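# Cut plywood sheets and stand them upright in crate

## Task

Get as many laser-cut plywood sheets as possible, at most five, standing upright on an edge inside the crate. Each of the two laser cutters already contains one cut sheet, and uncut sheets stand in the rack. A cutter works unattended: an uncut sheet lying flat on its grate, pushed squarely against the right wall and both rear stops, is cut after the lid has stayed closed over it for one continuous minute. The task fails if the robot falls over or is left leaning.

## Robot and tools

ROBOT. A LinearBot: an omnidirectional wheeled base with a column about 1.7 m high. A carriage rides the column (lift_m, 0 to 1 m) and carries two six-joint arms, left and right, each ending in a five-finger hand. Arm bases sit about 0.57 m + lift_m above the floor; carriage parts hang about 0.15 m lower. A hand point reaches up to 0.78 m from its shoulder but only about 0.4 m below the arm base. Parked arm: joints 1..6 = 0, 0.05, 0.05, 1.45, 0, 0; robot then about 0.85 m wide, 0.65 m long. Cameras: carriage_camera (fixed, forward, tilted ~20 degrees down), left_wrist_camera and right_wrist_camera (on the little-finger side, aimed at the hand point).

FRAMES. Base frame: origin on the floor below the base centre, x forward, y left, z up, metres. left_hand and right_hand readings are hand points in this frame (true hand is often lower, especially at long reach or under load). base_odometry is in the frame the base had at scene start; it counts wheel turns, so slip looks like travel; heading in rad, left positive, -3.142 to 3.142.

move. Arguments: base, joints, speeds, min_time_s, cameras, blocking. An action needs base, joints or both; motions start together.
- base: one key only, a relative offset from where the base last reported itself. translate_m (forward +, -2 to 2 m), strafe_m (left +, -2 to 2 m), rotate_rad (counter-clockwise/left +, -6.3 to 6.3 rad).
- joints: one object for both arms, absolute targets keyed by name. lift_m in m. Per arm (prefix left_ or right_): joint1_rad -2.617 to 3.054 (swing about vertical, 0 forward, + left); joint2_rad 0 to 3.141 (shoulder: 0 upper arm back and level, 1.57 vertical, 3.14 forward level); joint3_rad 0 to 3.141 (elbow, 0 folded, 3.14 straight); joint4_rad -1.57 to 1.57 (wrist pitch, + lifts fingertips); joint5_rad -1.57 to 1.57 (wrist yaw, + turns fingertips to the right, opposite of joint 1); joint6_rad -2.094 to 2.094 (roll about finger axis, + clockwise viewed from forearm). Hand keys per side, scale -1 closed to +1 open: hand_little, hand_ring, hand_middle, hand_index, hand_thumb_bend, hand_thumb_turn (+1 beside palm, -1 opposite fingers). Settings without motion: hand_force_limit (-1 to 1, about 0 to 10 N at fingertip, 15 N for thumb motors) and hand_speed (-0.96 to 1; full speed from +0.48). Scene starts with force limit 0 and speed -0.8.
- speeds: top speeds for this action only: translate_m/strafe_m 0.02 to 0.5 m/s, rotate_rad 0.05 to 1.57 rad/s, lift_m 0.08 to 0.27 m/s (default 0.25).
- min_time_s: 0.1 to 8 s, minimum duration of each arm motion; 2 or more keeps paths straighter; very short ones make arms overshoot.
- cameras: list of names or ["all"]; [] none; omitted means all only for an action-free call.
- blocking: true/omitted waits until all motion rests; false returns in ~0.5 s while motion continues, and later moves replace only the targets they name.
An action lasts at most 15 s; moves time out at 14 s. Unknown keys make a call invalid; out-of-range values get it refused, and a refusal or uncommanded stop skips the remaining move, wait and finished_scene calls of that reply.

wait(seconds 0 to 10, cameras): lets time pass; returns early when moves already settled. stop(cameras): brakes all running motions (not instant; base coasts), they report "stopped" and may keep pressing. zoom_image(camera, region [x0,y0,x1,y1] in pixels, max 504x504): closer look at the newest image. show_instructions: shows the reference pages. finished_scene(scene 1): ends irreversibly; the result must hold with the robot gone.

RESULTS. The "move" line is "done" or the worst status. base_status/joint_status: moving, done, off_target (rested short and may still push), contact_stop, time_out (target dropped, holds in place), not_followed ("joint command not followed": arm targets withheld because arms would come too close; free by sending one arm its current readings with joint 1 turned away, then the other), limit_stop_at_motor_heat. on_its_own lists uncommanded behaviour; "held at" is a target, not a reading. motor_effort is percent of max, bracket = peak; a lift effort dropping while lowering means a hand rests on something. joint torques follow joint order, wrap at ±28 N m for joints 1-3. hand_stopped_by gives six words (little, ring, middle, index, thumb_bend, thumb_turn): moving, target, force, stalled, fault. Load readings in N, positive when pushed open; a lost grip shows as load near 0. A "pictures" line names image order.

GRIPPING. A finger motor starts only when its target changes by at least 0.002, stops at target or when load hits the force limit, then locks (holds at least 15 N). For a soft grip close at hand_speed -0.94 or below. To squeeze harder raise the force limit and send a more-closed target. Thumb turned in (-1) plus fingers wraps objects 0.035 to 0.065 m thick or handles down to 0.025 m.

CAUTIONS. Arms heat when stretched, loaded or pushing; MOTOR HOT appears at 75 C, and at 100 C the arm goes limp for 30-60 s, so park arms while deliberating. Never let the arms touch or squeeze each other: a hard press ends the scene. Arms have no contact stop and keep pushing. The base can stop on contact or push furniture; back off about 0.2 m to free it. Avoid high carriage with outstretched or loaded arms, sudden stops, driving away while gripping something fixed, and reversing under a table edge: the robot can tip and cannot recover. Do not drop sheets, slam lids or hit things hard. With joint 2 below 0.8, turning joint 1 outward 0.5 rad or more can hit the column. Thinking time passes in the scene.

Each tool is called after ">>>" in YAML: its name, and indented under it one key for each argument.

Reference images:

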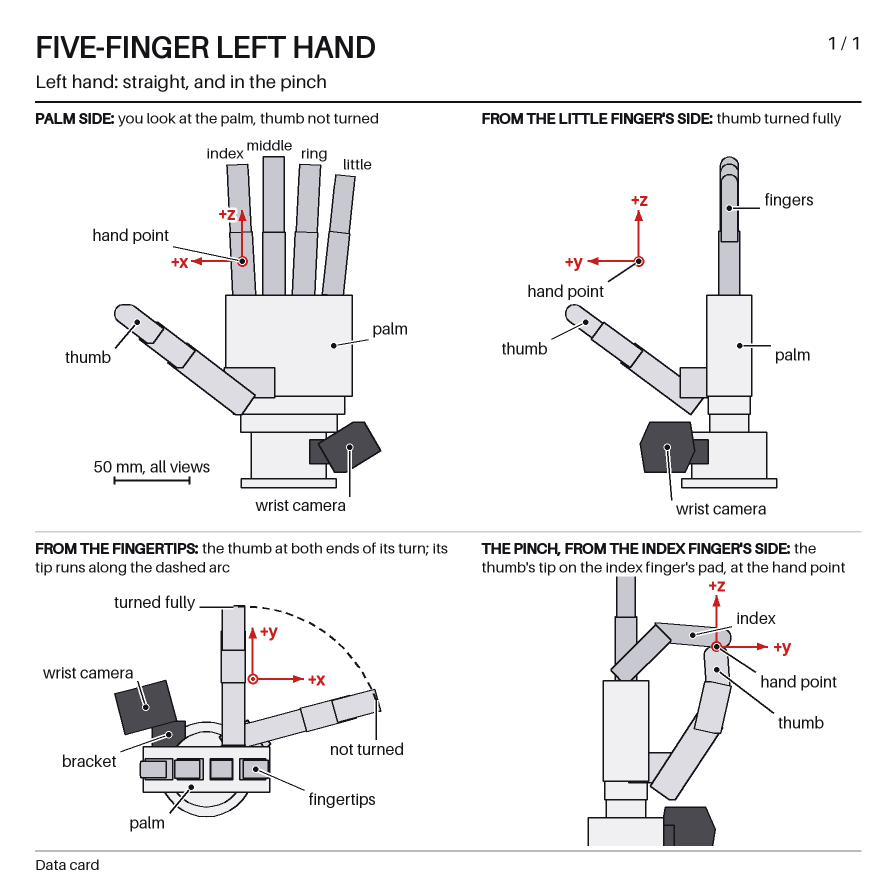

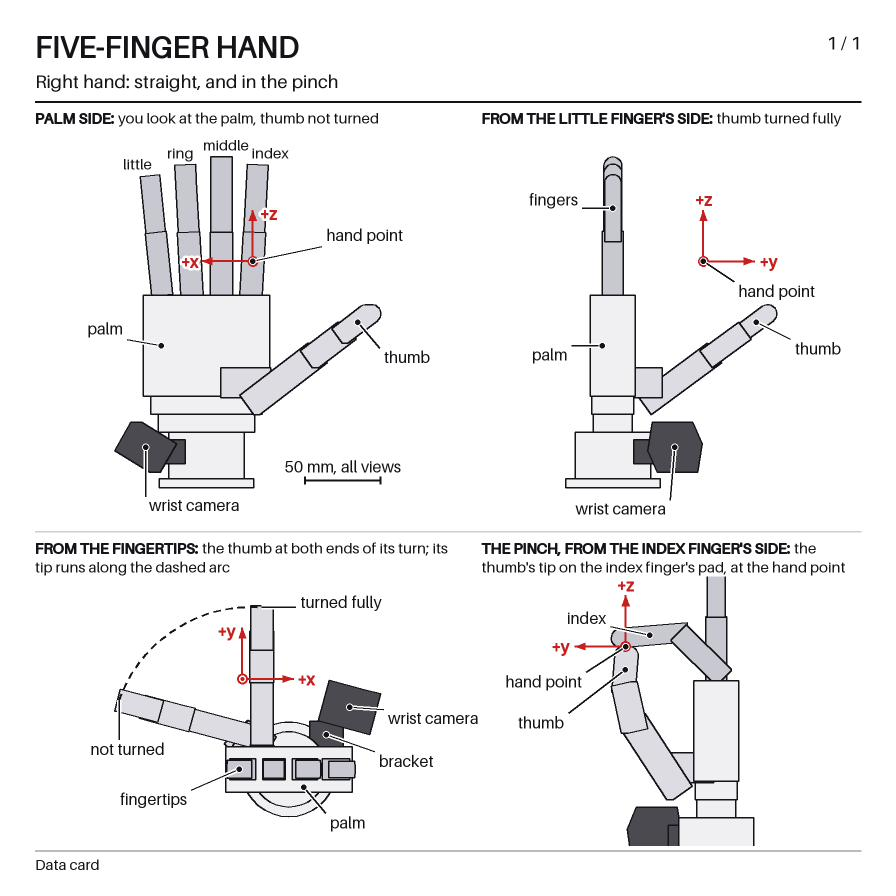

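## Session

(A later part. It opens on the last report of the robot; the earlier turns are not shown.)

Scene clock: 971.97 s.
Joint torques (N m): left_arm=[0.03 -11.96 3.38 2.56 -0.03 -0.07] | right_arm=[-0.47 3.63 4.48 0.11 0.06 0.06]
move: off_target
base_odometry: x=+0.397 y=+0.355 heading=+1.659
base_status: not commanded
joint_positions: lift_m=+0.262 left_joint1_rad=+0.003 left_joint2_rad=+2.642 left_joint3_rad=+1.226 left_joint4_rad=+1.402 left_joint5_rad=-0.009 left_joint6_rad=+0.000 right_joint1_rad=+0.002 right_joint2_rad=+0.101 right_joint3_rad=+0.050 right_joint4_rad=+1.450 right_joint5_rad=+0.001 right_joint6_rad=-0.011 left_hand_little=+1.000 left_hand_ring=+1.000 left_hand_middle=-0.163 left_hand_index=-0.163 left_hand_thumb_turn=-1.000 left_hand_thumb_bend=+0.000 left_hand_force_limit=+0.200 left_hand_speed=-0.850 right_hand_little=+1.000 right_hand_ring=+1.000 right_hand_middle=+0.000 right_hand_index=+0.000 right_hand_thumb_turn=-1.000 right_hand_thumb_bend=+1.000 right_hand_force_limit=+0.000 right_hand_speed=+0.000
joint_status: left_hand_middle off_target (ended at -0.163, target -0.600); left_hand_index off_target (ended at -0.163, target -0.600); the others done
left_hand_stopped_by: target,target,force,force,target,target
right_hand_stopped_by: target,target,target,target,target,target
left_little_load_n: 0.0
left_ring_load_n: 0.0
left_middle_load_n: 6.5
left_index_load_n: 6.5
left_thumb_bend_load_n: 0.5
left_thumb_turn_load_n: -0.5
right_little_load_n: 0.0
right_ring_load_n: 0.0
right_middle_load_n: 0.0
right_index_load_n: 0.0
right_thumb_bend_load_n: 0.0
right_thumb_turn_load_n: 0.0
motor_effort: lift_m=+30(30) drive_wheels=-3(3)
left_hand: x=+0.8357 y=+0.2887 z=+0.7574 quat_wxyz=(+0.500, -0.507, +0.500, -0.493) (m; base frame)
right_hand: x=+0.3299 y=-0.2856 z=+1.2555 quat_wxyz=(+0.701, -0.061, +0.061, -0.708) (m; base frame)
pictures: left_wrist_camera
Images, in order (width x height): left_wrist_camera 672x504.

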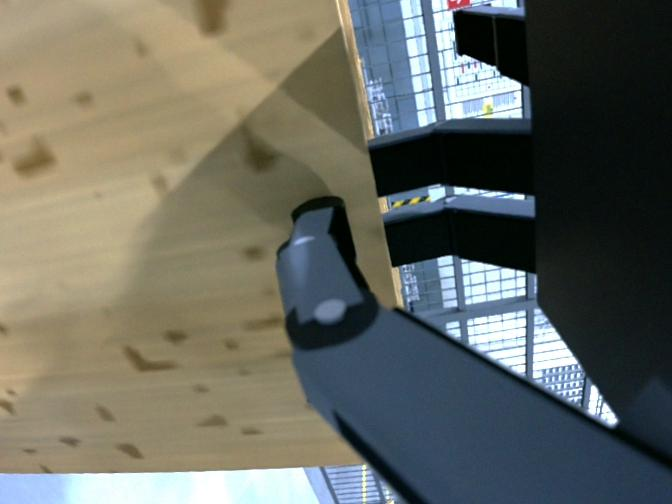

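>>> move:
  base: {"translate_m": 0.006}
  speeds: {"translate_m": 0.03}

>>> move:
  joints: {"left_hand_index": -0.5, "left_hand_middle": -0.5, "left_hand_speed": -0.85, "left_hand_force_limit": 1.0}
  cameras: ["left_wrist_camera"]

>>> move:
  joints: {"left_hand_index": -0.6, "left_hand_middle": -0.6, "left_hand_thumb_bend": -0.1, "left_hand_speed": -0.7}
  cameras: ["left_wrist_camera"]

Scene clock: 976.50 s.
Joint torques (N m): left_arm=[0.05 -11.93 3.38 2.55 -0.01 -0.07] | right_arm=[-0.46 3.63 4.48 0.11 0.06 0.06]
move: done
base_odometry: x=+0.396 y=+0.361 heading=+1.660
base_status: done
joint_positions: lift_m=+0.262 left_joint1_rad=+0.003 left_joint2_rad=+2.642 left_joint3_rad=+1.226 left_joint4_rad=+1.403 left_joint5_rad=-0.010 left_joint6_rad=+0.000 right_joint1_rad=+0.002 right_joint2_rad=+0.101 right_joint3_rad=+0.050 right_joint4_rad=+1.450 right_joint5_rad=+0.001 right_joint6_rad=-0.011 left_hand_little=+1.000 left_hand_ring=+1.000 left_hand_middle=-0.163 left_hand_index=-0.163 left_hand_thumb_turn=-1.000 left_hand_thumb_bend=+0.000 left_hand_force_limit=+0.200 left_hand_speed=-0.850 right_hand_little=+1.000 right_hand_ring=+1.000 right_hand_middle=+0.000 right_hand_index=+0.000 right_hand_thumb_turn=-1.000 right_hand_thumb_bend=+1.000 right_hand_force_limit=+0.000 right_hand_speed=+0.000
joint_status: not commanded
left_hand_stopped_by: target,target,force,force,target,target
right_hand_stopped_by: target,target,target,target,target,target
left_little_load_n: 0.0
left_ring_load_n: 0.0
left_middle_load_n: 4.0
left_index_load_n: 3.0
left_thumb_bend_load_n: 0.0
left_thumb_turn_load_n: -0.5
right_little_load_n: 0.0
right_ring_load_n: 0.0
right_middle_load_n: -0.5
right_index_load_n: 0.0
right_thumb_bend_load_n: 0.0
right_thumb_turn_load_n: 0.0
motor_effort: lift_m=+30(30) drive_wheels=+5(11)
left_hand: x=+0.8358 y=+0.2888 z=+0.7576 quat_wxyz=(+0.500, -0.507, +0.500, -0.493) (m; base frame)
right_hand: x=+0.3299 y=-0.2856 z=+1.2555 quat_wxyz=(+0.701, -0.061, +0.061, -0.708) (m; base frame)
pictures: none

Scene clock: 976.93 s.
Joint torques (N m): left_arm=[0.03 -11.95 3.41 2.57 -0.02 -0.02] | right_arm=[-0.47 3.62 4.48 0.13 0.06 0.06]
move: off_target
base_odometry: x=+0.396 y=+0.361 heading=+1.660
base_status: not commanded
joint_positions: lift_m=+0.262 left_joint1_rad=+0.003 left_joint2_rad=+2.642 left_joint3_rad=+1.226 left_joint4_rad=+1.403 left_joint5_rad=-0.010 left_joint6_rad=+0.000 right_joint1_rad=+0.002 right_joint2_rad=+0.101 right_joint3_rad=+0.050 right_joint4_rad=+1.450 right_joint5_rad=+0.001 right_joint6_rad=-0.011 left_hand_little=+1.000 left_hand_ring=+1.000 left_hand_middle=-0.179 left_hand_index=-0.183 left_hand_thumb_turn=-1.000 left_hand_thumb_bend=+0.000 left_hand_force_limit=+1.000 left_hand_speed=-0.850 right_hand_little=+1.000 right_hand_ring=+1.000 right_hand_middle=+0.000 right_hand_index=+0.000 right_hand_thumb_turn=-1.000 right_hand_thumb_bend=+1.000 right_hand_force_limit=+0.000 right_hand_speed=+0.000
joint_status: left_hand_middle off_target (ended at -0.179, target -0.500); left_hand_index off_target (ended at -0.183, target -0.500); the others done
left_hand_stopped_by: target,target,force,force,target,target
right_hand_stopped_by: target,target,target,target,target,target
left_little_load_n: 0.0
left_ring_load_n: 0.0
left_middle_load_n: 10.5
left_index_load_n: 11.0
left_thumb_bend_load_n: 0.5
left_thumb_turn_load_n: -0.5
right_little_load_n: 0.0
right_ring_load_n: 0.0
right_middle_load_n: 0.0
right_index_load_n: 0.0
right_thumb_bend_load_n: 0.0
right_thumb_turn_load_n: 0.0
motor_effort: lift_m=+30(30) drive_wheels=-2(5)
left_hand: x=+0.8358 y=+0.2888 z=+0.7576 quat_wxyz=(+0.500, -0.507, +0.500, -0.493) (m; base frame)
right_hand: x=+0.3299 y=-0.2856 z=+1.2555 quat_wxyz=(+0.701, -0.061, +0.061, -0.708) (m; base frame)
pictures: left_wrist_camera
Images, in order (width x height): left_wrist_camera 672x504.

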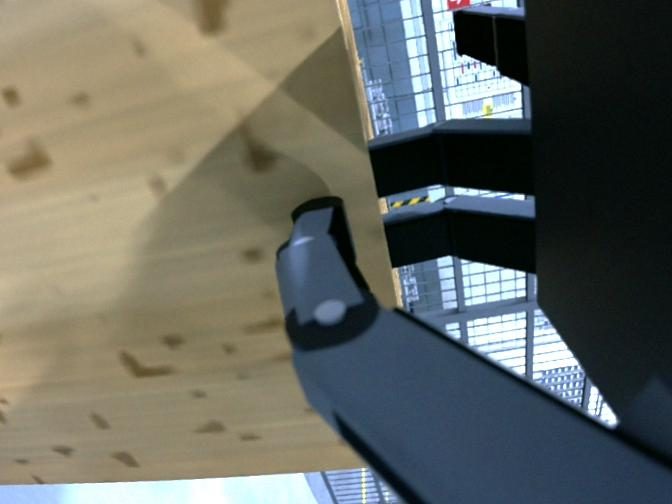

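Scene clock: 977.43 s.
Joint torques (N m): left_arm=[0.03 -11.93 3.37 2.55 -0.02 -0.07] | right_arm=[-0.47 3.64 4.48 0.11 0.06 0.06]
move: off_target
base_odometry: x=+0.396 y=+0.361 heading=+1.660
base_status: not commanded
joint_positions: lift_m=+0.262 left_joint1_rad=+0.003 left_joint2_rad=+2.642 left_joint3_rad=+1.226 left_joint4_rad=+1.403 left_joint5_rad=-0.010 left_joint6_rad=+0.000 right_joint1_rad=+0.002 right_joint2_rad=+0.101 right_joint3_rad=+0.050 right_joint4_rad=+1.450 right_joint5_rad=+0.001 right_joint6_rad=-0.011 left_hand_little=+1.000 left_hand_ring=+1.000 left_hand_middle=-0.179 left_hand_index=-0.183 left_hand_thumb_turn=-1.000 left_hand_thumb_bend=-0.042 left_hand_force_limit=+1.000 left_hand_speed=-0.700 right_hand_little=+1.000 right_hand_ring=+1.000 right_hand_middle=+0.000 right_hand_index=+0.000 right_hand_thumb_turn=-1.000 right_hand_thumb_bend=+1.000 right_hand_force_limit=+0.000 right_hand_speed=+0.000
joint_status: left_hand_middle off_target (ended at -0.179, target -0.600); left_hand_index off_target (ended at -0.183, target -0.600); left_hand_thumb_bend off_target (ended at -0.042, target -0.100); the others done
left_hand_stopped_by: target,target,force,force,force,target
right_hand_stopped_by: target,target,target,target,target,target
left_little_load_n: 0.0
left_ring_load_n: 0.0
left_middle_load_n: 11.5
left_index_load_n: 11.5
left_thumb_bend_load_n: 15.0
left_thumb_turn_load_n: 0.5
right_little_load_n: 0.0
right_ring_load_n: 0.0
right_middle_load_n: 0.0
right_index_load_n: 0.0
right_thumb_bend_load_n: 0.0
right_thumb_turn_load_n: 0.0
motor_effort: lift_m=+30(30) drive_wheels=-2(5)
left_hand: x=+0.8358 y=+0.2888 z=+0.7576 quat_wxyz=(+0.500, -0.507, +0.500, -0.493) (m; base frame)
right_hand: x=+0.3299 y=-0.2856 z=+1.2555 quat_wxyz=(+0.701, -0.061, +0.061, -0.708) (m; base frame)
pictures: left_wrist_camera
Images, in order (width x height): left_wrist_camera 672x504.

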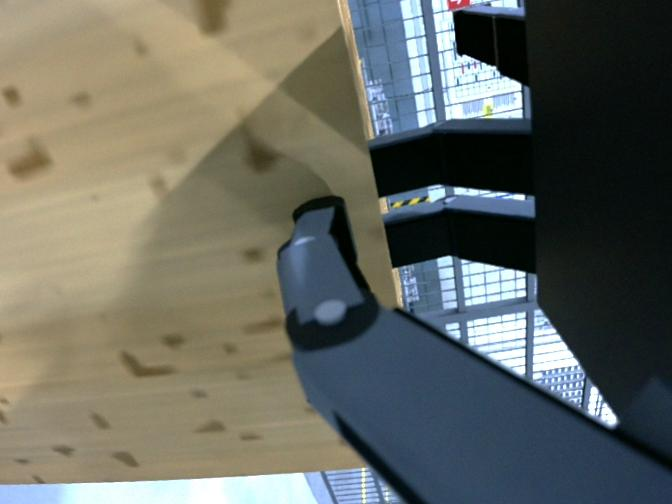

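>>> move:
  joints: {"lift_m": 0.29}
  speeds: {"lift_m": 0.08}
  cameras: ["left_wrist_camera"]

>>> move:
  joints: {"lift_m": 0.36}
  speeds: {"lift_m": 0.1}
  cameras: ["left_wrist_camera", "carriage_camera"]

Scene clock: 980.50 s.
Joint torques (N m): left_arm=[0.02 -11.92 3.37 2.58 -0.02 -0.07] | right_arm=[-0.47 3.62 4.48 0.11 0.06 0.06]
move: done
base_odometry: x=+0.396 y=+0.361 heading=+1.660
base_status: not commanded
joint_positions: lift_m=+0.290 left_joint1_rad=+0.003 left_joint2_rad=+2.642 left_joint3_rad=+1.226 left_joint4_rad=+1.402 left_joint5_rad=-0.010 left_joint6_rad=+0.000 right_joint1_rad=+0.002 right_joint2_rad=+0.101 right_joint3_rad=+0.050 right_joint4_rad=+1.450 right_joint5_rad=+0.001 right_joint6_rad=-0.011 left_hand_little=+1.000 left_hand_ring=+1.000 left_hand_middle=-0.178 left_hand_index=-0.183 left_hand_thumb_turn=-1.000 left_hand_thumb_bend=-0.042 left_hand_force_limit=+1.000 left_hand_speed=-0.700 right_hand_little=+1.000 right_hand_ring=+1.000 right_hand_middle=+0.000 right_hand_index=+0.000 right_hand_thumb_turn=-1.000 right_hand_thumb_bend=+1.000 right_hand_force_limit=+0.000 right_hand_speed=+0.000
joint_status: all done
left_hand_stopped_by: target,target,force,force,force,target
right_hand_stopped_by: target,target,target,target,target,target
left_little_load_n: 0.0
left_ring_load_n: 0.0
left_middle_load_n: 12.0
left_index_load_n: 10.5
left_thumb_bend_load_n: 15.0
left_thumb_turn_load_n: 0.5
right_little_load_n: 0.0
right_ring_load_n: 0.0
right_middle_load_n: 0.0
right_index_load_n: 0.0
right_thumb_bend_load_n: 0.0
right_thumb_turn_load_n: 0.0
motor_effort: lift_m=+36(44) drive_wheels=-2(5)
left_hand: x=+0.8357 y=+0.2888 z=+0.7847 quat_wxyz=(+0.500, -0.507, +0.500, -0.493) (m; base frame)
right_hand: x=+0.3299 y=-0.2856 z=+1.2829 quat_wxyz=(+0.701, -0.061, +0.061, -0.708) (m; base frame)
pictures: left_wrist_camera
Images, in order (width x height): left_wrist_camera 672x504.

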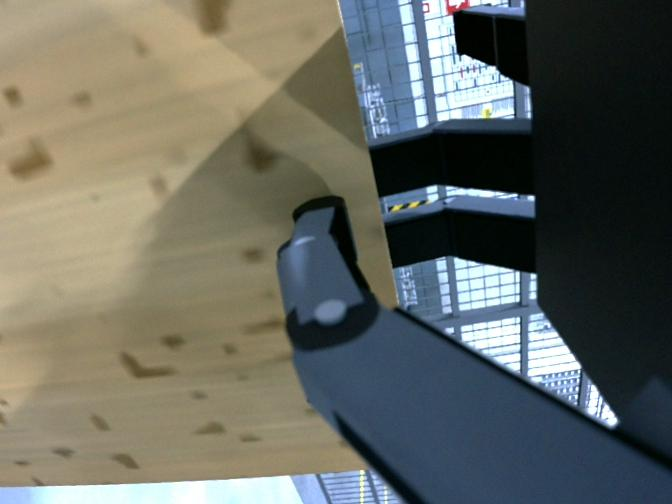

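Scene clock: 981.70 s.
Joint torques (N m): left_arm=[-0.03 -11.84 3.66 2.84 -0.06 -0.07] | right_arm=[-0.46 3.62 4.46 0.13 0.06 0.06]
move: done
base_odometry: x=+0.396 y=+0.361 heading=+1.660
base_status: not commanded
joint_positions: lift_m=+0.360 left_joint1_rad=+0.003 left_joint2_rad=+2.642 left_joint3_rad=+1.222 left_joint4_rad=+1.379 left_joint5_rad=-0.006 left_joint6_rad=+0.000 right_joint1_rad=+0.002 right_joint2_rad=+0.101 right_joint3_rad=+0.050 right_joint4_rad=+1.449 right_joint5_rad=+0.001 right_joint6_rad=-0.011 left_hand_little=+1.000 left_hand_ring=+1.000 left_hand_middle=-0.178 left_hand_index=-0.183 left_hand_thumb_turn=-1.000 left_hand_thumb_bend=-0.042 left_hand_force_limit=+1.000 left_hand_speed=-0.700 right_hand_little=+1.000 right_hand_ring=+1.000 right_hand_middle=+0.000 right_hand_index=+0.000 right_hand_thumb_turn=-1.000 right_hand_thumb_bend=+1.000 right_hand_force_limit=+0.000 right_hand_speed=+0.000
joint_status: all done
left_hand_stopped_by: target,target,force,force,force,target
right_hand_stopped_by: target,target,target,target,target,target
left_little_load_n: 0.0
left_ring_load_n: 0.0
left_middle_load_n: 8.5
left_index_load_n: 7.0
left_thumb_bend_load_n: 9.0
left_thumb_turn_load_n: 0.0
right_little_load_n: 0.0
right_ring_load_n: 0.0
right_middle_load_n: 0.0
right_index_load_n: 0.0
right_thumb_bend_load_n: -0.5
right_thumb_turn_load_n: 0.0
motor_effort: lift_m=+36(43) drive_wheels=-3(5)
left_hand: x=+0.8330 y=+0.2882 z=+0.8474 quat_wxyz=(+0.492, -0.512, +0.508, -0.487) (m; base frame)
right_hand: x=+0.3300 y=-0.2856 z=+1.3528 quat_wxyz=(+0.701, -0.061, +0.061, -0.708) (m; base frame)
pictures: carriage_camera, left_wrist_camera
Images, in order (width x height): carriage_camera 672x504, left_wrist_camera 672x504.

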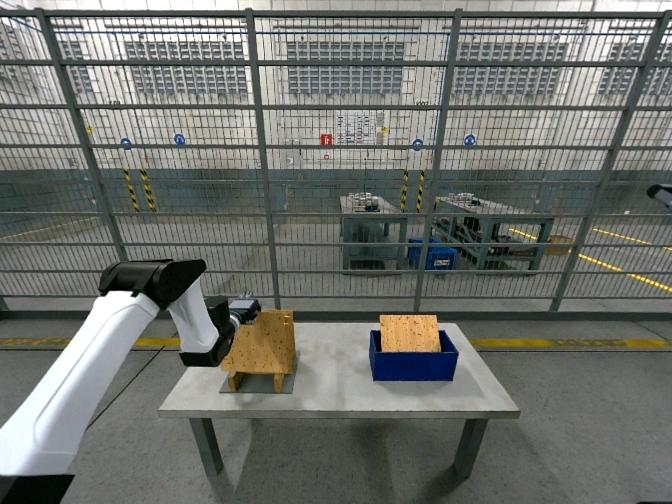

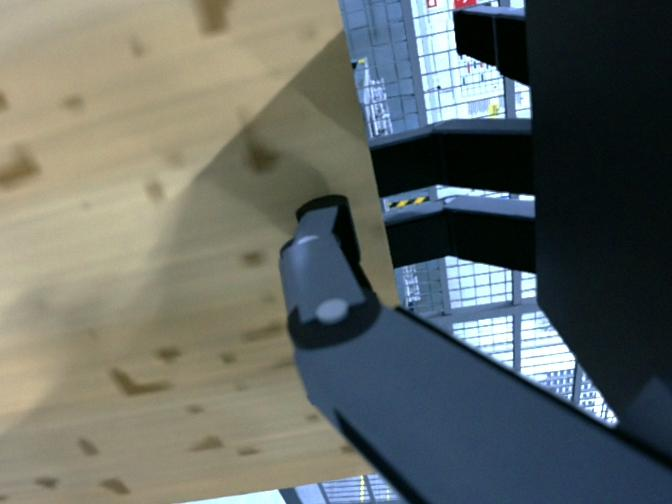

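>>> move:
  joints: {"left_hand_index": -0.5, "left_hand_middle": -0.5, "left_hand_thumb_bend": -0.2, "left_hand_speed": -0.7, "lift_m": 0.42}
  speeds: {"lift_m": 0.08}
  cameras: ["left_wrist_camera", "carriage_camera"]

>>> zoom_image:
  camera: "carriage_camera"
  region: [180, 260, 340, 420]

Scene clock: 985.33 s.
Joint torques (N m): left_arm=[0.01 -11.92 3.74 2.89 -0.05 -0.07] | right_arm=[-0.49 3.64 4.48 0.11 0.06 0.06]
move: off_target
base_odometry: x=+0.396 y=+0.361 heading=+1.660
base_status: not commanded
joint_positions: lift_m=+0.420 left_joint1_rad=+0.003 left_joint2_rad=+2.642 left_joint3_rad=+1.221 left_joint4_rad=+1.375 left_joint5_rad=-0.006 left_joint6_rad=+0.000 right_joint1_rad=+0.002 right_joint2_rad=+0.101 right_joint3_rad=+0.050 right_joint4_rad=+1.449 right_joint5_rad=+0.001 right_joint6_rad=-0.011 left_hand_little=+1.000 left_hand_ring=+1.000 left_hand_middle=-0.187 left_hand_index=-0.195 left_hand_thumb_turn=-1.000 left_hand_thumb_bend=-0.059 left_hand_force_limit=+1.000 left_hand_speed=-0.700 right_hand_little=+1.000 right_hand_ring=+1.000 right_hand_middle=+0.000 right_hand_index=+0.000 right_hand_thumb_turn=-1.000 right_hand_thumb_bend=+1.000 right_hand_force_limit=+0.000 right_hand_speed=+0.000
joint_status: left_hand_middle off_target (ended at -0.187, target -0.500); left_hand_index off_target (ended at -0.195, target -0.500); left_hand_thumb_bend off_target (ended at -0.059, target -0.200); the others done
left_hand_stopped_by: target,target,force,force,force,target
right_hand_stopped_by: target,target,target,target,target,target
left_little_load_n: 0.0
left_ring_load_n: 0.0
left_middle_load_n: 12.0
left_index_load_n: 11.5
left_thumb_bend_load_n: 13.5
left_thumb_turn_load_n: 0.5
right_little_load_n: 0.0
right_ring_load_n: 0.0
right_middle_load_n: 0.0
right_index_load_n: 0.0
right_thumb_bend_load_n: 0.0
right_thumb_turn_load_n: 0.0
motor_effort: lift_m=+36(42) drive_wheels=+5(5)
left_hand: x=+0.8324 y=+0.2882 z=+0.9058 quat_wxyz=(+0.491, -0.514, +0.509, -0.486) (m; base frame)
right_hand: x=+0.3300 y=-0.2856 z=+1.4128 quat_wxyz=(+0.701, -0.061, +0.061, -0.708) (m; base frame)
pictures: carriage_camera, left_wrist_camera
Images, in order (width x height): carriage_camera 672x504, left_wrist_camera 672x504.

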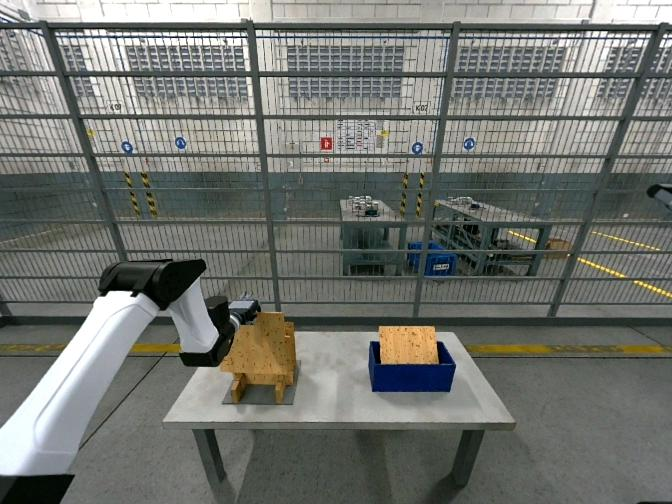

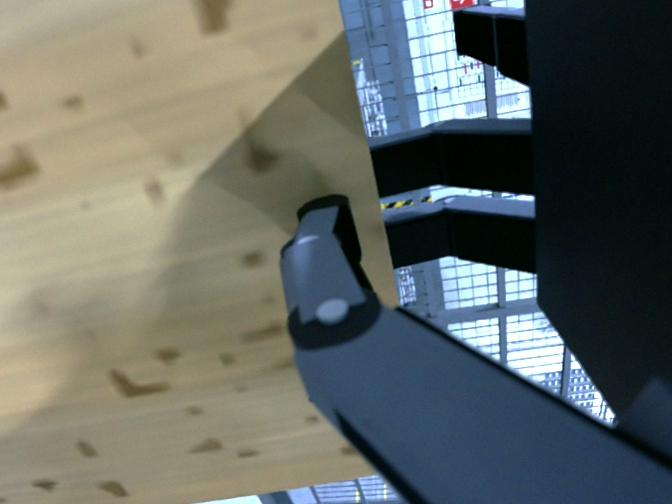

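Scaled by 3.150 from the camera's 672x504 image, which has a finer 960x720 frame.

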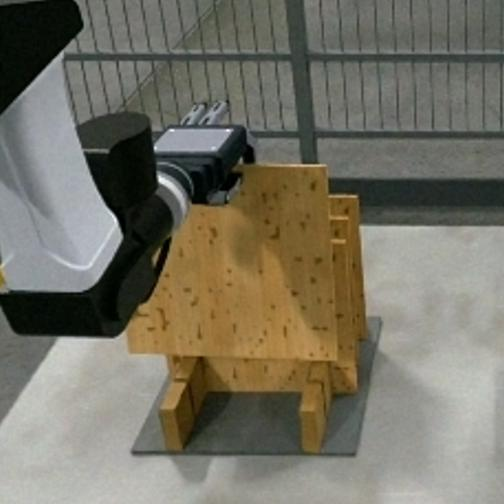

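>>> move:
  joints: {"lift_m": 0.6}
  speeds: {"lift_m": 0.12}

>>> move:
  base: {"translate_m": -0.3}
  speeds: {"translate_m": 0.2}

>>> move:
  base: {"rotate_rad": -1.64}
  speeds: {"rotate_rad": 0.5}
  cameras: ["carriage_camera", "left_wrist_camera"]

>>> zoom_image:
  camera: "carriage_camera"
  region: [150, 220, 350, 400]

Scene clock: 991.37 s.
Joint torques (N m): left_arm=[0.01 -11.92 3.85 2.88 -0.05 -0.08] | right_arm=[-0.47 3.69 4.46 0.11 0.06 0.06]
move: done
base_odometry: x=+0.396 y=+0.361 heading=+1.660
base_status: not commanded
joint_positions: lift_m=+0.600 left_joint1_rad=+0.003 left_joint2_rad=+2.642 left_joint3_rad=+1.221 left_joint4_rad=+1.374 left_joint5_rad=-0.006 left_joint6_rad=+0.000 right_joint1_rad=+0.002 right_joint2_rad=+0.101 right_joint3_rad=+0.050 right_joint4_rad=+1.449 right_joint5_rad=+0.001 right_joint6_rad=-0.011 left_hand_little=+1.000 left_hand_ring=+1.000 left_hand_middle=-0.187 left_hand_index=-0.195 left_hand_thumb_turn=-1.000 left_hand_thumb_bend=-0.059 left_hand_force_limit=+1.000 left_hand_speed=-0.700 right_hand_little=+1.000 right_hand_ring=+1.000 right_hand_middle=+0.000 right_hand_index=+0.000 right_hand_thumb_turn=-1.000 right_hand_thumb_bend=+1.000 right_hand_force_limit=+0.000 right_hand_speed=+0.000
joint_status: all done
left_hand_stopped_by: target,target,force,force,force,target
right_hand_stopped_by: target,target,target,target,target,target
left_little_load_n: 0.0
left_ring_load_n: 0.0
left_middle_load_n: 11.5
left_index_load_n: 11.0
left_thumb_bend_load_n: 13.5
left_thumb_turn_load_n: 0.5
right_little_load_n: 0.0
right_ring_load_n: 0.0
right_middle_load_n: 0.0
right_index_load_n: 0.0
right_thumb_bend_load_n: 0.5
right_thumb_turn_load_n: 0.0
motor_effort: lift_m=+36(43) drive_wheels=+5(5)
left_hand: x=+0.8321 y=+0.2882 z=+1.0854 quat_wxyz=(+0.491, -0.514, +0.509, -0.486) (m; base frame)
right_hand: x=+0.3300 y=-0.2856 z=+1.5928 quat_wxyz=(+0.701, -0.061, +0.061, -0.708) (m; base frame)
pictures: none

Scene clock: 993.97 s.
Joint torques (N m): left_arm=[0.05 -11.85 3.84 2.9 -0.05 -0.08] | right_arm=[-0.46 3.59 4.46 0.14 0.06 0.06]
move: done
base_odometry: x=+0.423 y=+0.062 heading=+1.660
base_status: done
joint_positions: lift_m=+0.600 left_joint1_rad=+0.003 left_joint2_rad=+2.642 left_joint3_rad=+1.221 left_joint4_rad=+1.374 left_joint5_rad=-0.006 left_joint6_rad=+0.000 right_joint1_rad=+0.001 right_joint2_rad=+0.101 right_joint3_rad=+0.050 right_joint4_rad=+1.449 right_joint5_rad=+0.001 right_joint6_rad=-0.011 left_hand_little=+1.000 left_hand_ring=+1.000 left_hand_middle=-0.187 left_hand_index=-0.195 left_hand_thumb_turn=-1.000 left_hand_thumb_bend=-0.059 left_hand_force_limit=+1.000 left_hand_speed=-0.700 right_hand_little=+1.000 right_hand_ring=+1.000 right_hand_middle=+0.000 right_hand_index=+0.000 right_hand_thumb_turn=-1.000 right_hand_thumb_bend=+1.000 right_hand_force_limit=+0.000 right_hand_speed=+0.000
joint_status: not commanded
left_hand_stopped_by: target,target,force,force,force,target
right_hand_stopped_by: target,target,target,target,target,target
left_little_load_n: 0.0
left_ring_load_n: 0.0
left_middle_load_n: 11.5
left_index_load_n: 11.0
left_thumb_bend_load_n: 13.5
left_thumb_turn_load_n: 0.0
right_little_load_n: 0.0
right_ring_load_n: 0.0
right_middle_load_n: 0.0
right_index_load_n: 0.0
right_thumb_bend_load_n: 0.0
right_thumb_turn_load_n: 0.0
motor_effort: lift_m=+36(36) drive_wheels=-4(11)
left_hand: x=+0.8321 y=+0.2882 z=+1.0854 quat_wxyz=(+0.491, -0.514, +0.509, -0.486) (m; base frame)
right_hand: x=+0.3302 y=-0.2856 z=+1.5927 quat_wxyz=(+0.701, -0.061, +0.061, -0.708) (m; base frame)
pictures: none

Scene clock: 998.17 s.
Joint torques (N m): left_arm=[0.84 -11.93 3.84 2.88 -0.1 -0.08] | right_arm=[-0.47 3.62 4.48 0.14 0.06 0.06]
move: done
base_odometry: x=+0.423 y=+0.063 heading=+0.021
base_status: done
joint_positions: lift_m=+0.600 left_joint1_rad=-0.006 left_joint2_rad=+2.642 left_joint3_rad=+1.221 left_joint4_rad=+1.374 left_joint5_rad=-0.002 left_joint6_rad=+0.000 right_joint1_rad=+0.001 right_joint2_rad=+0.101 right_joint3_rad=+0.050 right_joint4_rad=+1.448 right_joint5_rad=+0.001 right_joint6_rad=-0.011 left_hand_little=+1.000 left_hand_ring=+1.000 left_hand_middle=-0.187 left_hand_index=-0.195 left_hand_thumb_turn=-1.000 left_hand_thumb_bend=-0.059 left_hand_force_limit=+1.000 left_hand_speed=-0.700 right_hand_little=+1.000 right_hand_ring=+1.000 right_hand_middle=+0.000 right_hand_index=+0.000 right_hand_thumb_turn=-1.000 right_hand_thumb_bend=+1.000 right_hand_force_limit=+0.000 right_hand_speed=+0.000
joint_status: not commanded
left_hand_stopped_by: target,target,force,force,force,target
right_hand_stopped_by: target,target,target,target,target,target
left_little_load_n: 0.0
left_ring_load_n: 0.0
left_middle_load_n: 11.5
left_index_load_n: 11.5
left_thumb_bend_load_n: 13.5
left_thumb_turn_load_n: 0.5
right_little_load_n: 0.0
right_ring_load_n: 0.0
right_middle_load_n: 0.0
right_index_load_n: -0.5
right_thumb_bend_load_n: 0.0
right_thumb_turn_load_n: 0.0
motor_effort: lift_m=+36(36) drive_wheels=+5(10)
left_hand: x=+0.8317 y=+0.2816 z=+1.0854 quat_wxyz=(+0.487, -0.510, +0.513, -0.489) (m; base frame)
right_hand: x=+0.3305 y=-0.2856 z=+1.5926 quat_wxyz=(+0.701, -0.062, +0.062, -0.708) (m; base frame)
pictures: carriage_camera, left_wrist_camera
Images, in order (width x height): carriage_camera 672x504, left_wrist_camera 672x504.

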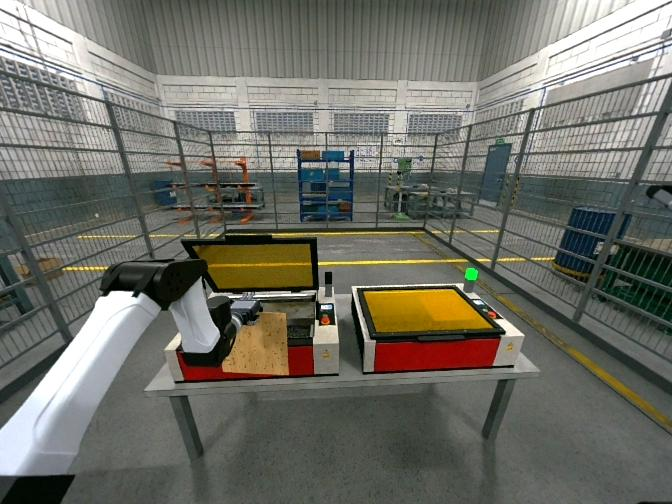

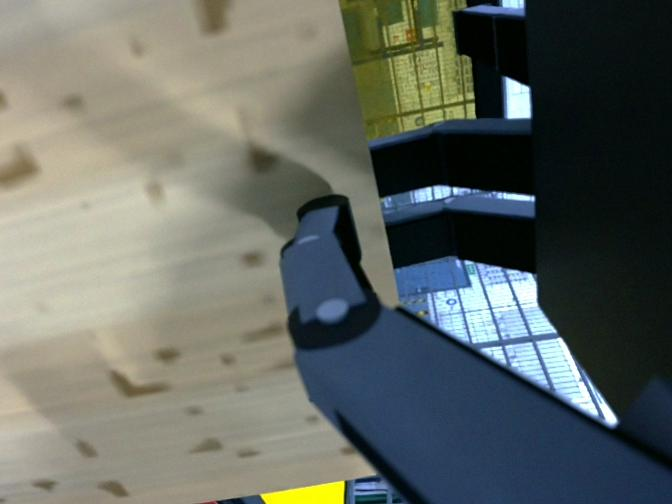

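Scaled by 2.520 from the camera's 672x504 image, which has a finer 960x720 frame.

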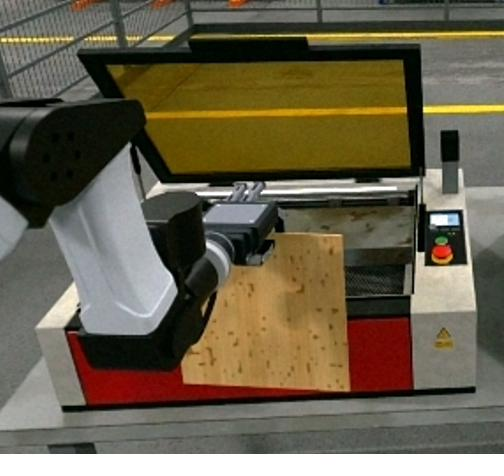

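>>> move:
  base: {"rotate_rad": 0.05}
  joints: {"lift_m": 0.7}
  speeds: {"rotate_rad": 0.3}
  cameras: ["carriage_camera"]

>>> zoom_image:
  camera: "carriage_camera"
  region: [160, 260, 360, 420]

Scene clock: 1003.83 s.
Joint torques (N m): left_arm=[0.02 -11.93 3.84 2.89 -0.1 -0.11] | right_arm=[-0.46 3.62 4.48 0.13 0.07 0.06]
move: done
base_odometry: x=+0.423 y=+0.063 heading=+0.071
base_status: done
joint_positions: lift_m=+0.700 left_joint1_rad=+0.004 left_joint2_rad=+2.642 left_joint3_rad=+1.221 left_joint4_rad=+1.375 left_joint5_rad=-0.002 left_joint6_rad=+0.000 right_joint1_rad=+0.001 right_joint2_rad=+0.101 right_joint3_rad=+0.050 right_joint4_rad=+1.448 right_joint5_rad=+0.001 right_joint6_rad=-0.011 left_hand_little=+1.000 left_hand_ring=+1.000 left_hand_middle=-0.187 left_hand_index=-0.195 left_hand_thumb_turn=-1.000 left_hand_thumb_bend=-0.059 left_hand_force_limit=+1.000 left_hand_speed=-0.700 right_hand_little=+1.000 right_hand_ring=+1.000 right_hand_middle=+0.000 right_hand_index=+0.000 right_hand_thumb_turn=-1.000 right_hand_thumb_bend=+1.000 right_hand_force_limit=+0.000 right_hand_speed=+0.000
joint_status: all done
left_hand_stopped_by: target,target,force,force,force,target
right_hand_stopped_by: target,target,target,target,target,target
left_little_load_n: 0.0
left_ring_load_n: -0.5
left_middle_load_n: 11.5
left_index_load_n: 11.0
left_thumb_bend_load_n: 13.5
left_thumb_turn_load_n: 0.5
right_little_load_n: 0.0
right_ring_load_n: 0.0
right_middle_load_n: -0.5
right_index_load_n: 0.0
right_thumb_bend_load_n: 0.0
right_thumb_turn_load_n: 0.0
motor_effort: lift_m=+36(44) drive_wheels=+2(5)
left_hand: x=+0.8321 y=+0.2877 z=+1.1857 quat_wxyz=(+0.490, -0.513, +0.510, -0.487) (m; base frame)
right_hand: x=+0.3304 y=-0.2855 z=+1.6926 quat_wxyz=(+0.701, -0.062, +0.061, -0.708) (m; base frame)
pictures: carriage_camera
Images, in order (width x height): carriage_camera 672x504.

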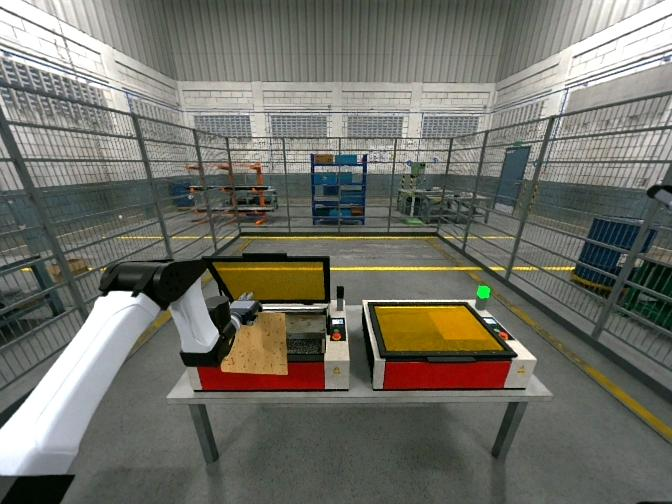

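Scaled by 2.520 from the camera's 672x504 image, which has a finer 960x720 frame.

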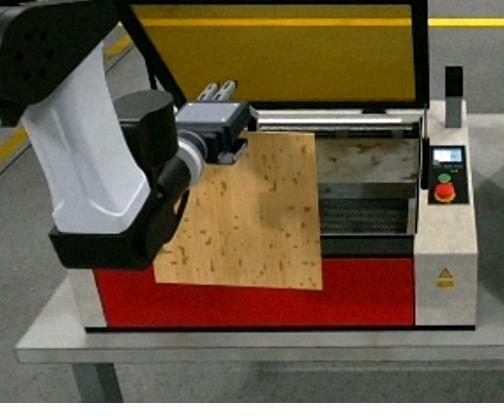

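>>> move:
  base: {"strafe_m": -0.105}
  joints: {"left_joint1_rad": 0.0, "left_joint2_rad": 2.43, "left_joint3_rad": 1.676, "left_joint4_rad": 1.38, "left_joint5_rad": 0, "left_joint6_rad": -0.04, "lift_m": 0.45}
  speeds: {"strafe_m": 0.1, "lift_m": 0.12}
  min_time_s: 3
  cameras: ["carriage_camera", "left_wrist_camera"]

>>> zoom_image:
  camera: "carriage_camera"
  region: [160, 220, 400, 400]

Scene clock: 1045.73 s.
Joint torques (N m): left_arm=[0.34 -16.77 9.36 2.5 -0.08 -0.18] | right_arm=[-0.46 3.63 4.48 0.13 0.06 0.06]
move: done
base_odometry: x=+0.430 y=-0.042 heading=+0.070
base_status: done
joint_positions: lift_m=+0.450 left_joint1_rad=+0.000 left_joint2_rad=+2.491 left_joint3_rad=+1.636 left_joint4_rad=+1.346 left_joint5_rad=-0.003 left_joint6_rad=-0.031 right_joint1_rad=+0.001 right_joint2_rad=+0.101 right_joint3_rad=+0.050 right_joint4_rad=+1.448 right_joint5_rad=+0.001 right_joint6_rad=-0.011 left_hand_little=+1.000 left_hand_ring=+1.000 left_hand_middle=-0.187 left_hand_index=-0.195 left_hand_thumb_turn=-1.000 left_hand_thumb_bend=-0.059 left_hand_force_limit=+1.000 left_hand_speed=-0.700 right_hand_little=+1.000 right_hand_ring=+1.000 right_hand_middle=+0.000 right_hand_index=+0.000 right_hand_thumb_turn=-1.000 right_hand_thumb_bend=+1.000 right_hand_force_limit=+0.000 right_hand_speed=+0.000
joint_status: all done
left_hand_stopped_by: target,target,force,force,force,target
right_hand_stopped_by: target,target,target,target,target,target
left_little_load_n: 0.0
left_ring_load_n: 0.0
left_middle_load_n: 11.0
left_index_load_n: 11.0
left_thumb_bend_load_n: 13.5
left_thumb_turn_load_n: 0.5
right_little_load_n: 0.0
right_ring_load_n: 0.0
right_middle_load_n: 0.0
right_index_load_n: 0.0
right_thumb_bend_load_n: 0.0
right_thumb_turn_load_n: 0.0
motor_effort: lift_m=+30(30) drive_wheels=-3(11)
left_hand: x=+0.9198 y=+0.2834 z=+1.2047 quat_wxyz=(+0.598, -0.370, +0.357, -0.615) (m; base frame)
right_hand: x=+0.3304 y=-0.2855 z=+1.4432 quat_wxyz=(+0.701, -0.062, +0.061, -0.708) (m; base frame)
pictures: carriage_camera, left_wrist_camera
Images, in order (width x height): carriage_camera 672x504, left_wrist_camera 672x504.

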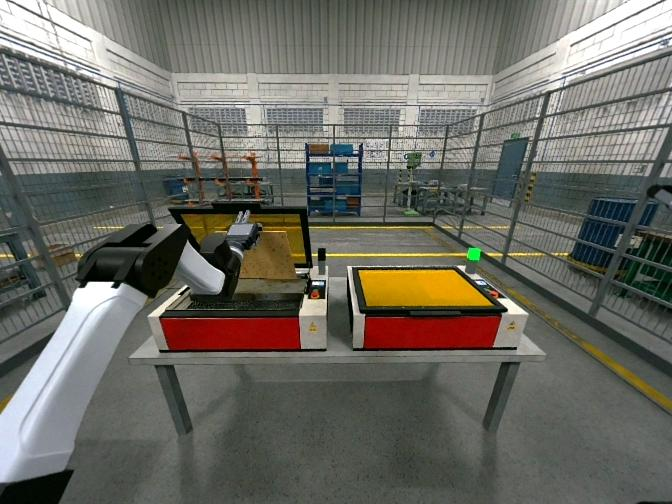

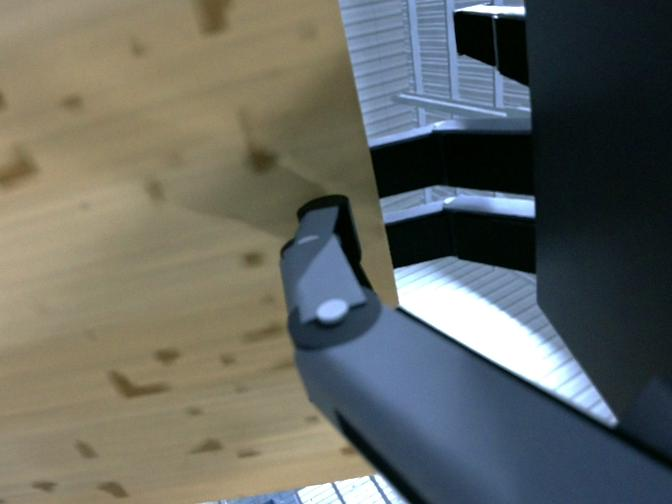

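Scaled by 2.100 from the camera's 672x504 image, which has a finer 960x720 frame.

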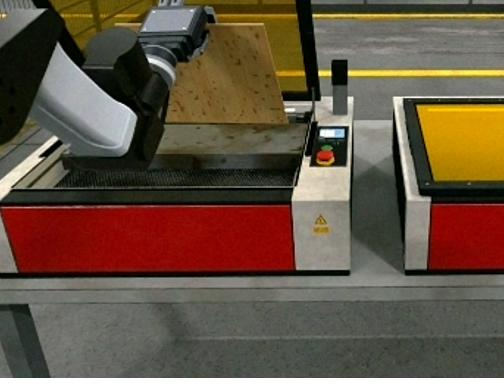

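>>> move:
  base: {"translate_m": 0.33}
  joints: {"left_joint1_rad": 0.03, "left_joint4_rad": 1.47, "left_joint5_rad": 0.03}
  speeds: {"translate_m": 0.12}
  min_time_s: 1.5

>>> move:
  joints: {"lift_m": 0.3}
  speeds: {"lift_m": 0.12}
  cameras: ["carriage_camera", "left_wrist_camera"]

>>> zoom_image:
  camera: "carriage_camera"
  region: [120, 220, 360, 400]

Scene clock: 1057.10 s.
Joint torques (N m): left_arm=[0.21 -16.54 10.55 2.22 -0.22 -0.12] | right_arm=[-0.46 3.67 4.46 0.11 0.06 0.06]
move: done
base_odometry: x=+0.759 y=-0.019 heading=+0.070
base_status: done
joint_positions: lift_m=+0.450 left_joint1_rad=+0.031 left_joint2_rad=+2.490 left_joint3_rad=+1.621 left_joint4_rad=+1.450 left_joint5_rad=+0.039 left_joint6_rad=-0.036 right_joint1_rad=+0.001 right_joint2_rad=+0.101 right_joint3_rad=+0.050 right_joint4_rad=+1.449 right_joint5_rad=+0.001 right_joint6_rad=-0.011 left_hand_little=+1.000 left_hand_ring=+1.000 left_hand_middle=-0.188 left_hand_index=-0.195 left_hand_thumb_turn=-1.000 left_hand_thumb_bend=-0.059 left_hand_force_limit=+1.000 left_hand_speed=-0.700 right_hand_little=+1.000 right_hand_ring=+1.000 right_hand_middle=+0.000 right_hand_index=+0.000 right_hand_thumb_turn=-1.000 right_hand_thumb_bend=+1.000 right_hand_force_limit=+0.000 right_hand_speed=+0.000
joint_status: all done
left_hand_stopped_by: target,target,force,force,force,target
right_hand_stopped_by: target,target,target,target,target,target
left_little_load_n: 0.0
left_ring_load_n: 0.0
left_middle_load_n: 4.5
left_index_load_n: 11.0
left_thumb_bend_load_n: 14.0
left_thumb_turn_load_n: 0.5
right_little_load_n: 0.0
right_ring_load_n: 0.0
right_middle_load_n: 0.0
right_index_load_n: 0.0
right_thumb_bend_load_n: -0.5
right_thumb_turn_load_n: 0.0
motor_effort: lift_m=+30(30) drive_wheels=+7(9)
left_hand: x=+0.9094 y=+0.2964 z=+1.2246 quat_wxyz=(+0.614, -0.335, +0.337, -0.630) (m; base frame)
right_hand: x=+0.3302 y=-0.2855 z=+1.4433 quat_wxyz=(+0.701, -0.061, +0.061, -0.708) (m; base frame)
pictures: none

Scene clock: 1058.80 s.
Joint torques (N m): left_arm=[0.21 -13.76 7.43 2.33 -0.22 -0.13] | right_arm=[-0.46 3.63 4.46 0.12 0.06 0.06]
move: done
base_odometry: x=+0.759 y=-0.019 heading=+0.070
base_status: not commanded
joint_positions: lift_m=+0.300 left_joint1_rad=+0.031 left_joint2_rad=+2.456 left_joint3_rad=+1.659 left_joint4_rad=+1.436 left_joint5_rad=+0.039 left_joint6_rad=-0.035 right_joint1_rad=+0.001 right_joint2_rad=+0.101 right_joint3_rad=+0.050 right_joint4_rad=+1.449 right_joint5_rad=+0.001 right_joint6_rad=-0.011 left_hand_little=+1.000 left_hand_ring=+1.000 left_hand_middle=-0.187 left_hand_index=-0.195 left_hand_thumb_turn=-1.000 left_hand_thumb_bend=-0.059 left_hand_force_limit=+1.000 left_hand_speed=-0.700 right_hand_little=+1.000 right_hand_ring=+1.000 right_hand_middle=+0.000 right_hand_index=+0.000 right_hand_thumb_turn=-1.000 right_hand_thumb_bend=+1.000 right_hand_force_limit=+0.000 right_hand_speed=+0.000
joint_status: all done
left_hand_stopped_by: target,target,force,force,force,target
right_hand_stopped_by: target,target,target,target,target,target
left_little_load_n: -0.5
left_ring_load_n: 0.0
left_middle_load_n: 11.0
left_index_load_n: 11.5
left_thumb_bend_load_n: 13.5
left_thumb_turn_load_n: 0.5
right_little_load_n: 0.0
right_ring_load_n: 0.0
right_middle_load_n: 0.0
right_index_load_n: 0.0
right_thumb_bend_load_n: 0.0
right_thumb_turn_load_n: 0.0
motor_effort: lift_m=+30(31) drive_wheels=-2(7)
left_hand: x=+0.9081 y=+0.2965 z=+1.1106 quat_wxyz=(+0.624, -0.316, +0.320, -0.639) (m; base frame)
right_hand: x=+0.3301 y=-0.2855 z=+1.2933 quat_wxyz=(+0.701, -0.061, +0.061, -0.708) (m; base frame)
pictures: carriage_camera, left_wrist_camera
Images, in order (width x height): carriage_camera 672x504, left_wrist_camera 672x504.

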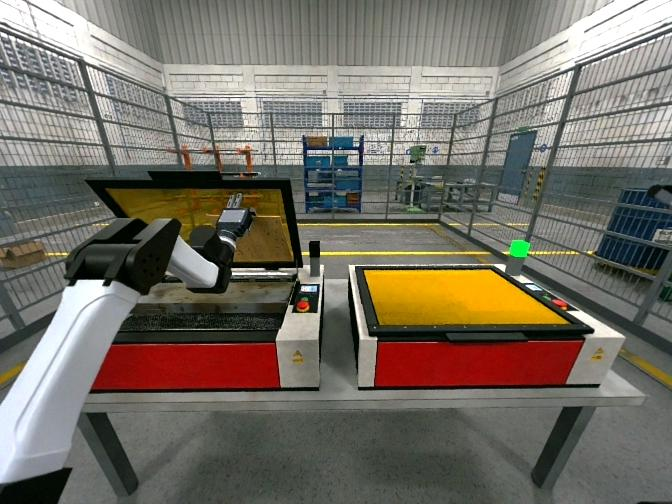

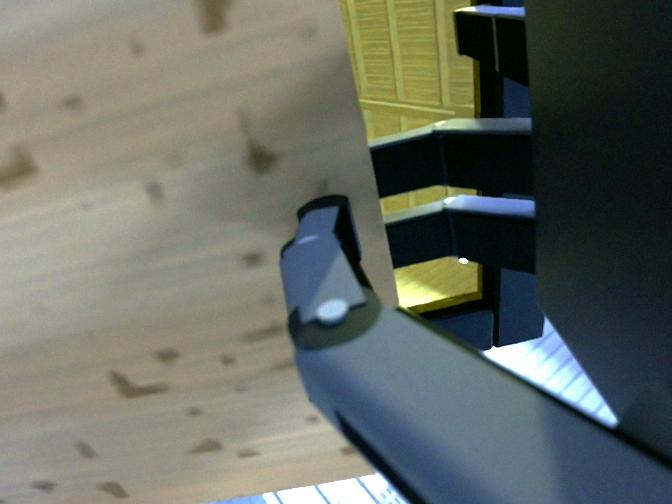

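Scaled by 2.100 from the camera's 672x504 image, which has a finer 960x720 frame.

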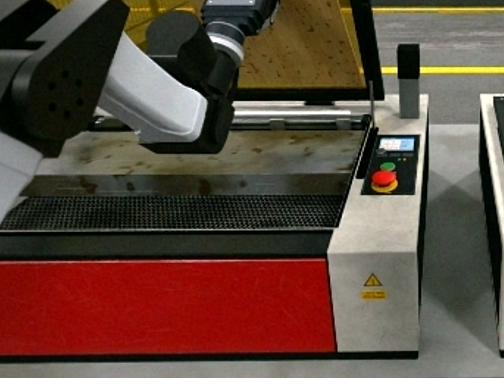

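>>> move:
  joints: {"left_joint1_rad": 0.045, "left_joint5_rad": 0.045, "lift_m": 0.235}
  speeds: {"lift_m": 0.1}
  min_time_s: 1
  cameras: ["carriage_camera"]

>>> zoom_image:
  camera: "carriage_camera"
  region: [200, 200, 340, 320]

Scene clock: 1069.23 s.
Joint torques (N m): left_arm=[0.79 -13.65 7.32 2.43 -0.07 -0.13] | right_arm=[-0.46 3.63 4.48 0.09 0.06 0.06]
move: done
base_odometry: x=+0.759 y=-0.019 heading=+0.070
base_status: not commanded
joint_positions: lift_m=+0.235 left_joint1_rad=+0.040 left_joint2_rad=+2.456 left_joint3_rad=+1.659 left_joint4_rad=+1.426 left_joint5_rad=+0.039 left_joint6_rad=-0.035 right_joint1_rad=+0.001 right_joint2_rad=+0.101 right_joint3_rad=+0.050 right_joint4_rad=+1.449 right_joint5_rad=+0.001 right_joint6_rad=-0.011 left_hand_little=+1.000 left_hand_ring=+1.000 left_hand_middle=-0.187 left_hand_index=-0.195 left_hand_thumb_turn=-1.000 left_hand_thumb_bend=-0.059 left_hand_force_limit=+1.000 left_hand_speed=-0.700 right_hand_little=+1.000 right_hand_ring=+1.000 right_hand_middle=+0.000 right_hand_index=+0.000 right_hand_thumb_turn=-1.000 right_hand_thumb_bend=+1.000 right_hand_force_limit=+0.000 right_hand_speed=+0.000
joint_status: all done
left_hand_stopped_by: target,target,force,force,force,target
right_hand_stopped_by: target,target,target,target,target,target
left_little_load_n: 0.0
left_ring_load_n: 0.0
left_middle_load_n: 11.0
left_index_load_n: 11.0
left_thumb_bend_load_n: 13.5
left_thumb_turn_load_n: 0.5
right_little_load_n: 0.0
right_ring_load_n: 0.0
right_middle_load_n: 0.0
right_index_load_n: 0.0
right_thumb_bend_load_n: 0.0
right_thumb_turn_load_n: 0.0
motor_effort: lift_m=+30(31) drive_wheels=-2(5)
left_hand: x=+0.9093 y=+0.3032 z=+1.0432 quat_wxyz=(+0.626, -0.321, +0.321, -0.634) (m; base frame)
right_hand: x=+0.3301 y=-0.2855 z=+1.2283 quat_wxyz=(+0.701, -0.061, +0.061, -0.708) (m; base frame)
pictures: carriage_camera
Images, in order (width x height): carriage_camera 672x504.

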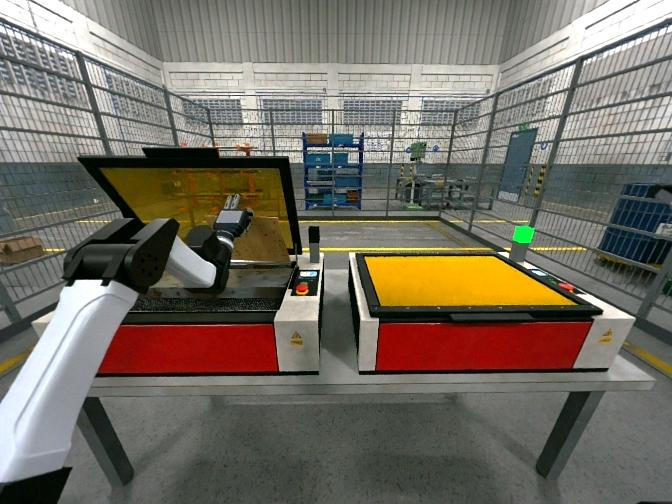

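Scaled by 3.600 from the camera's 672x504 image, which has a finer 960x720 frame.

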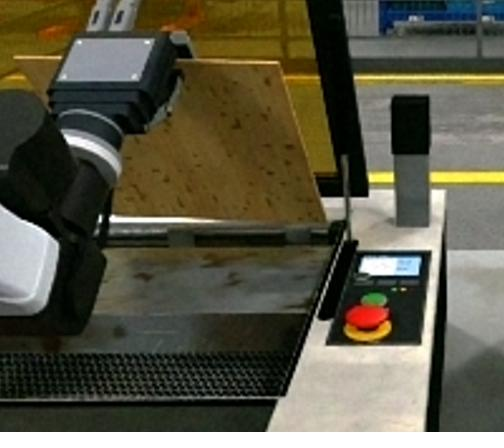

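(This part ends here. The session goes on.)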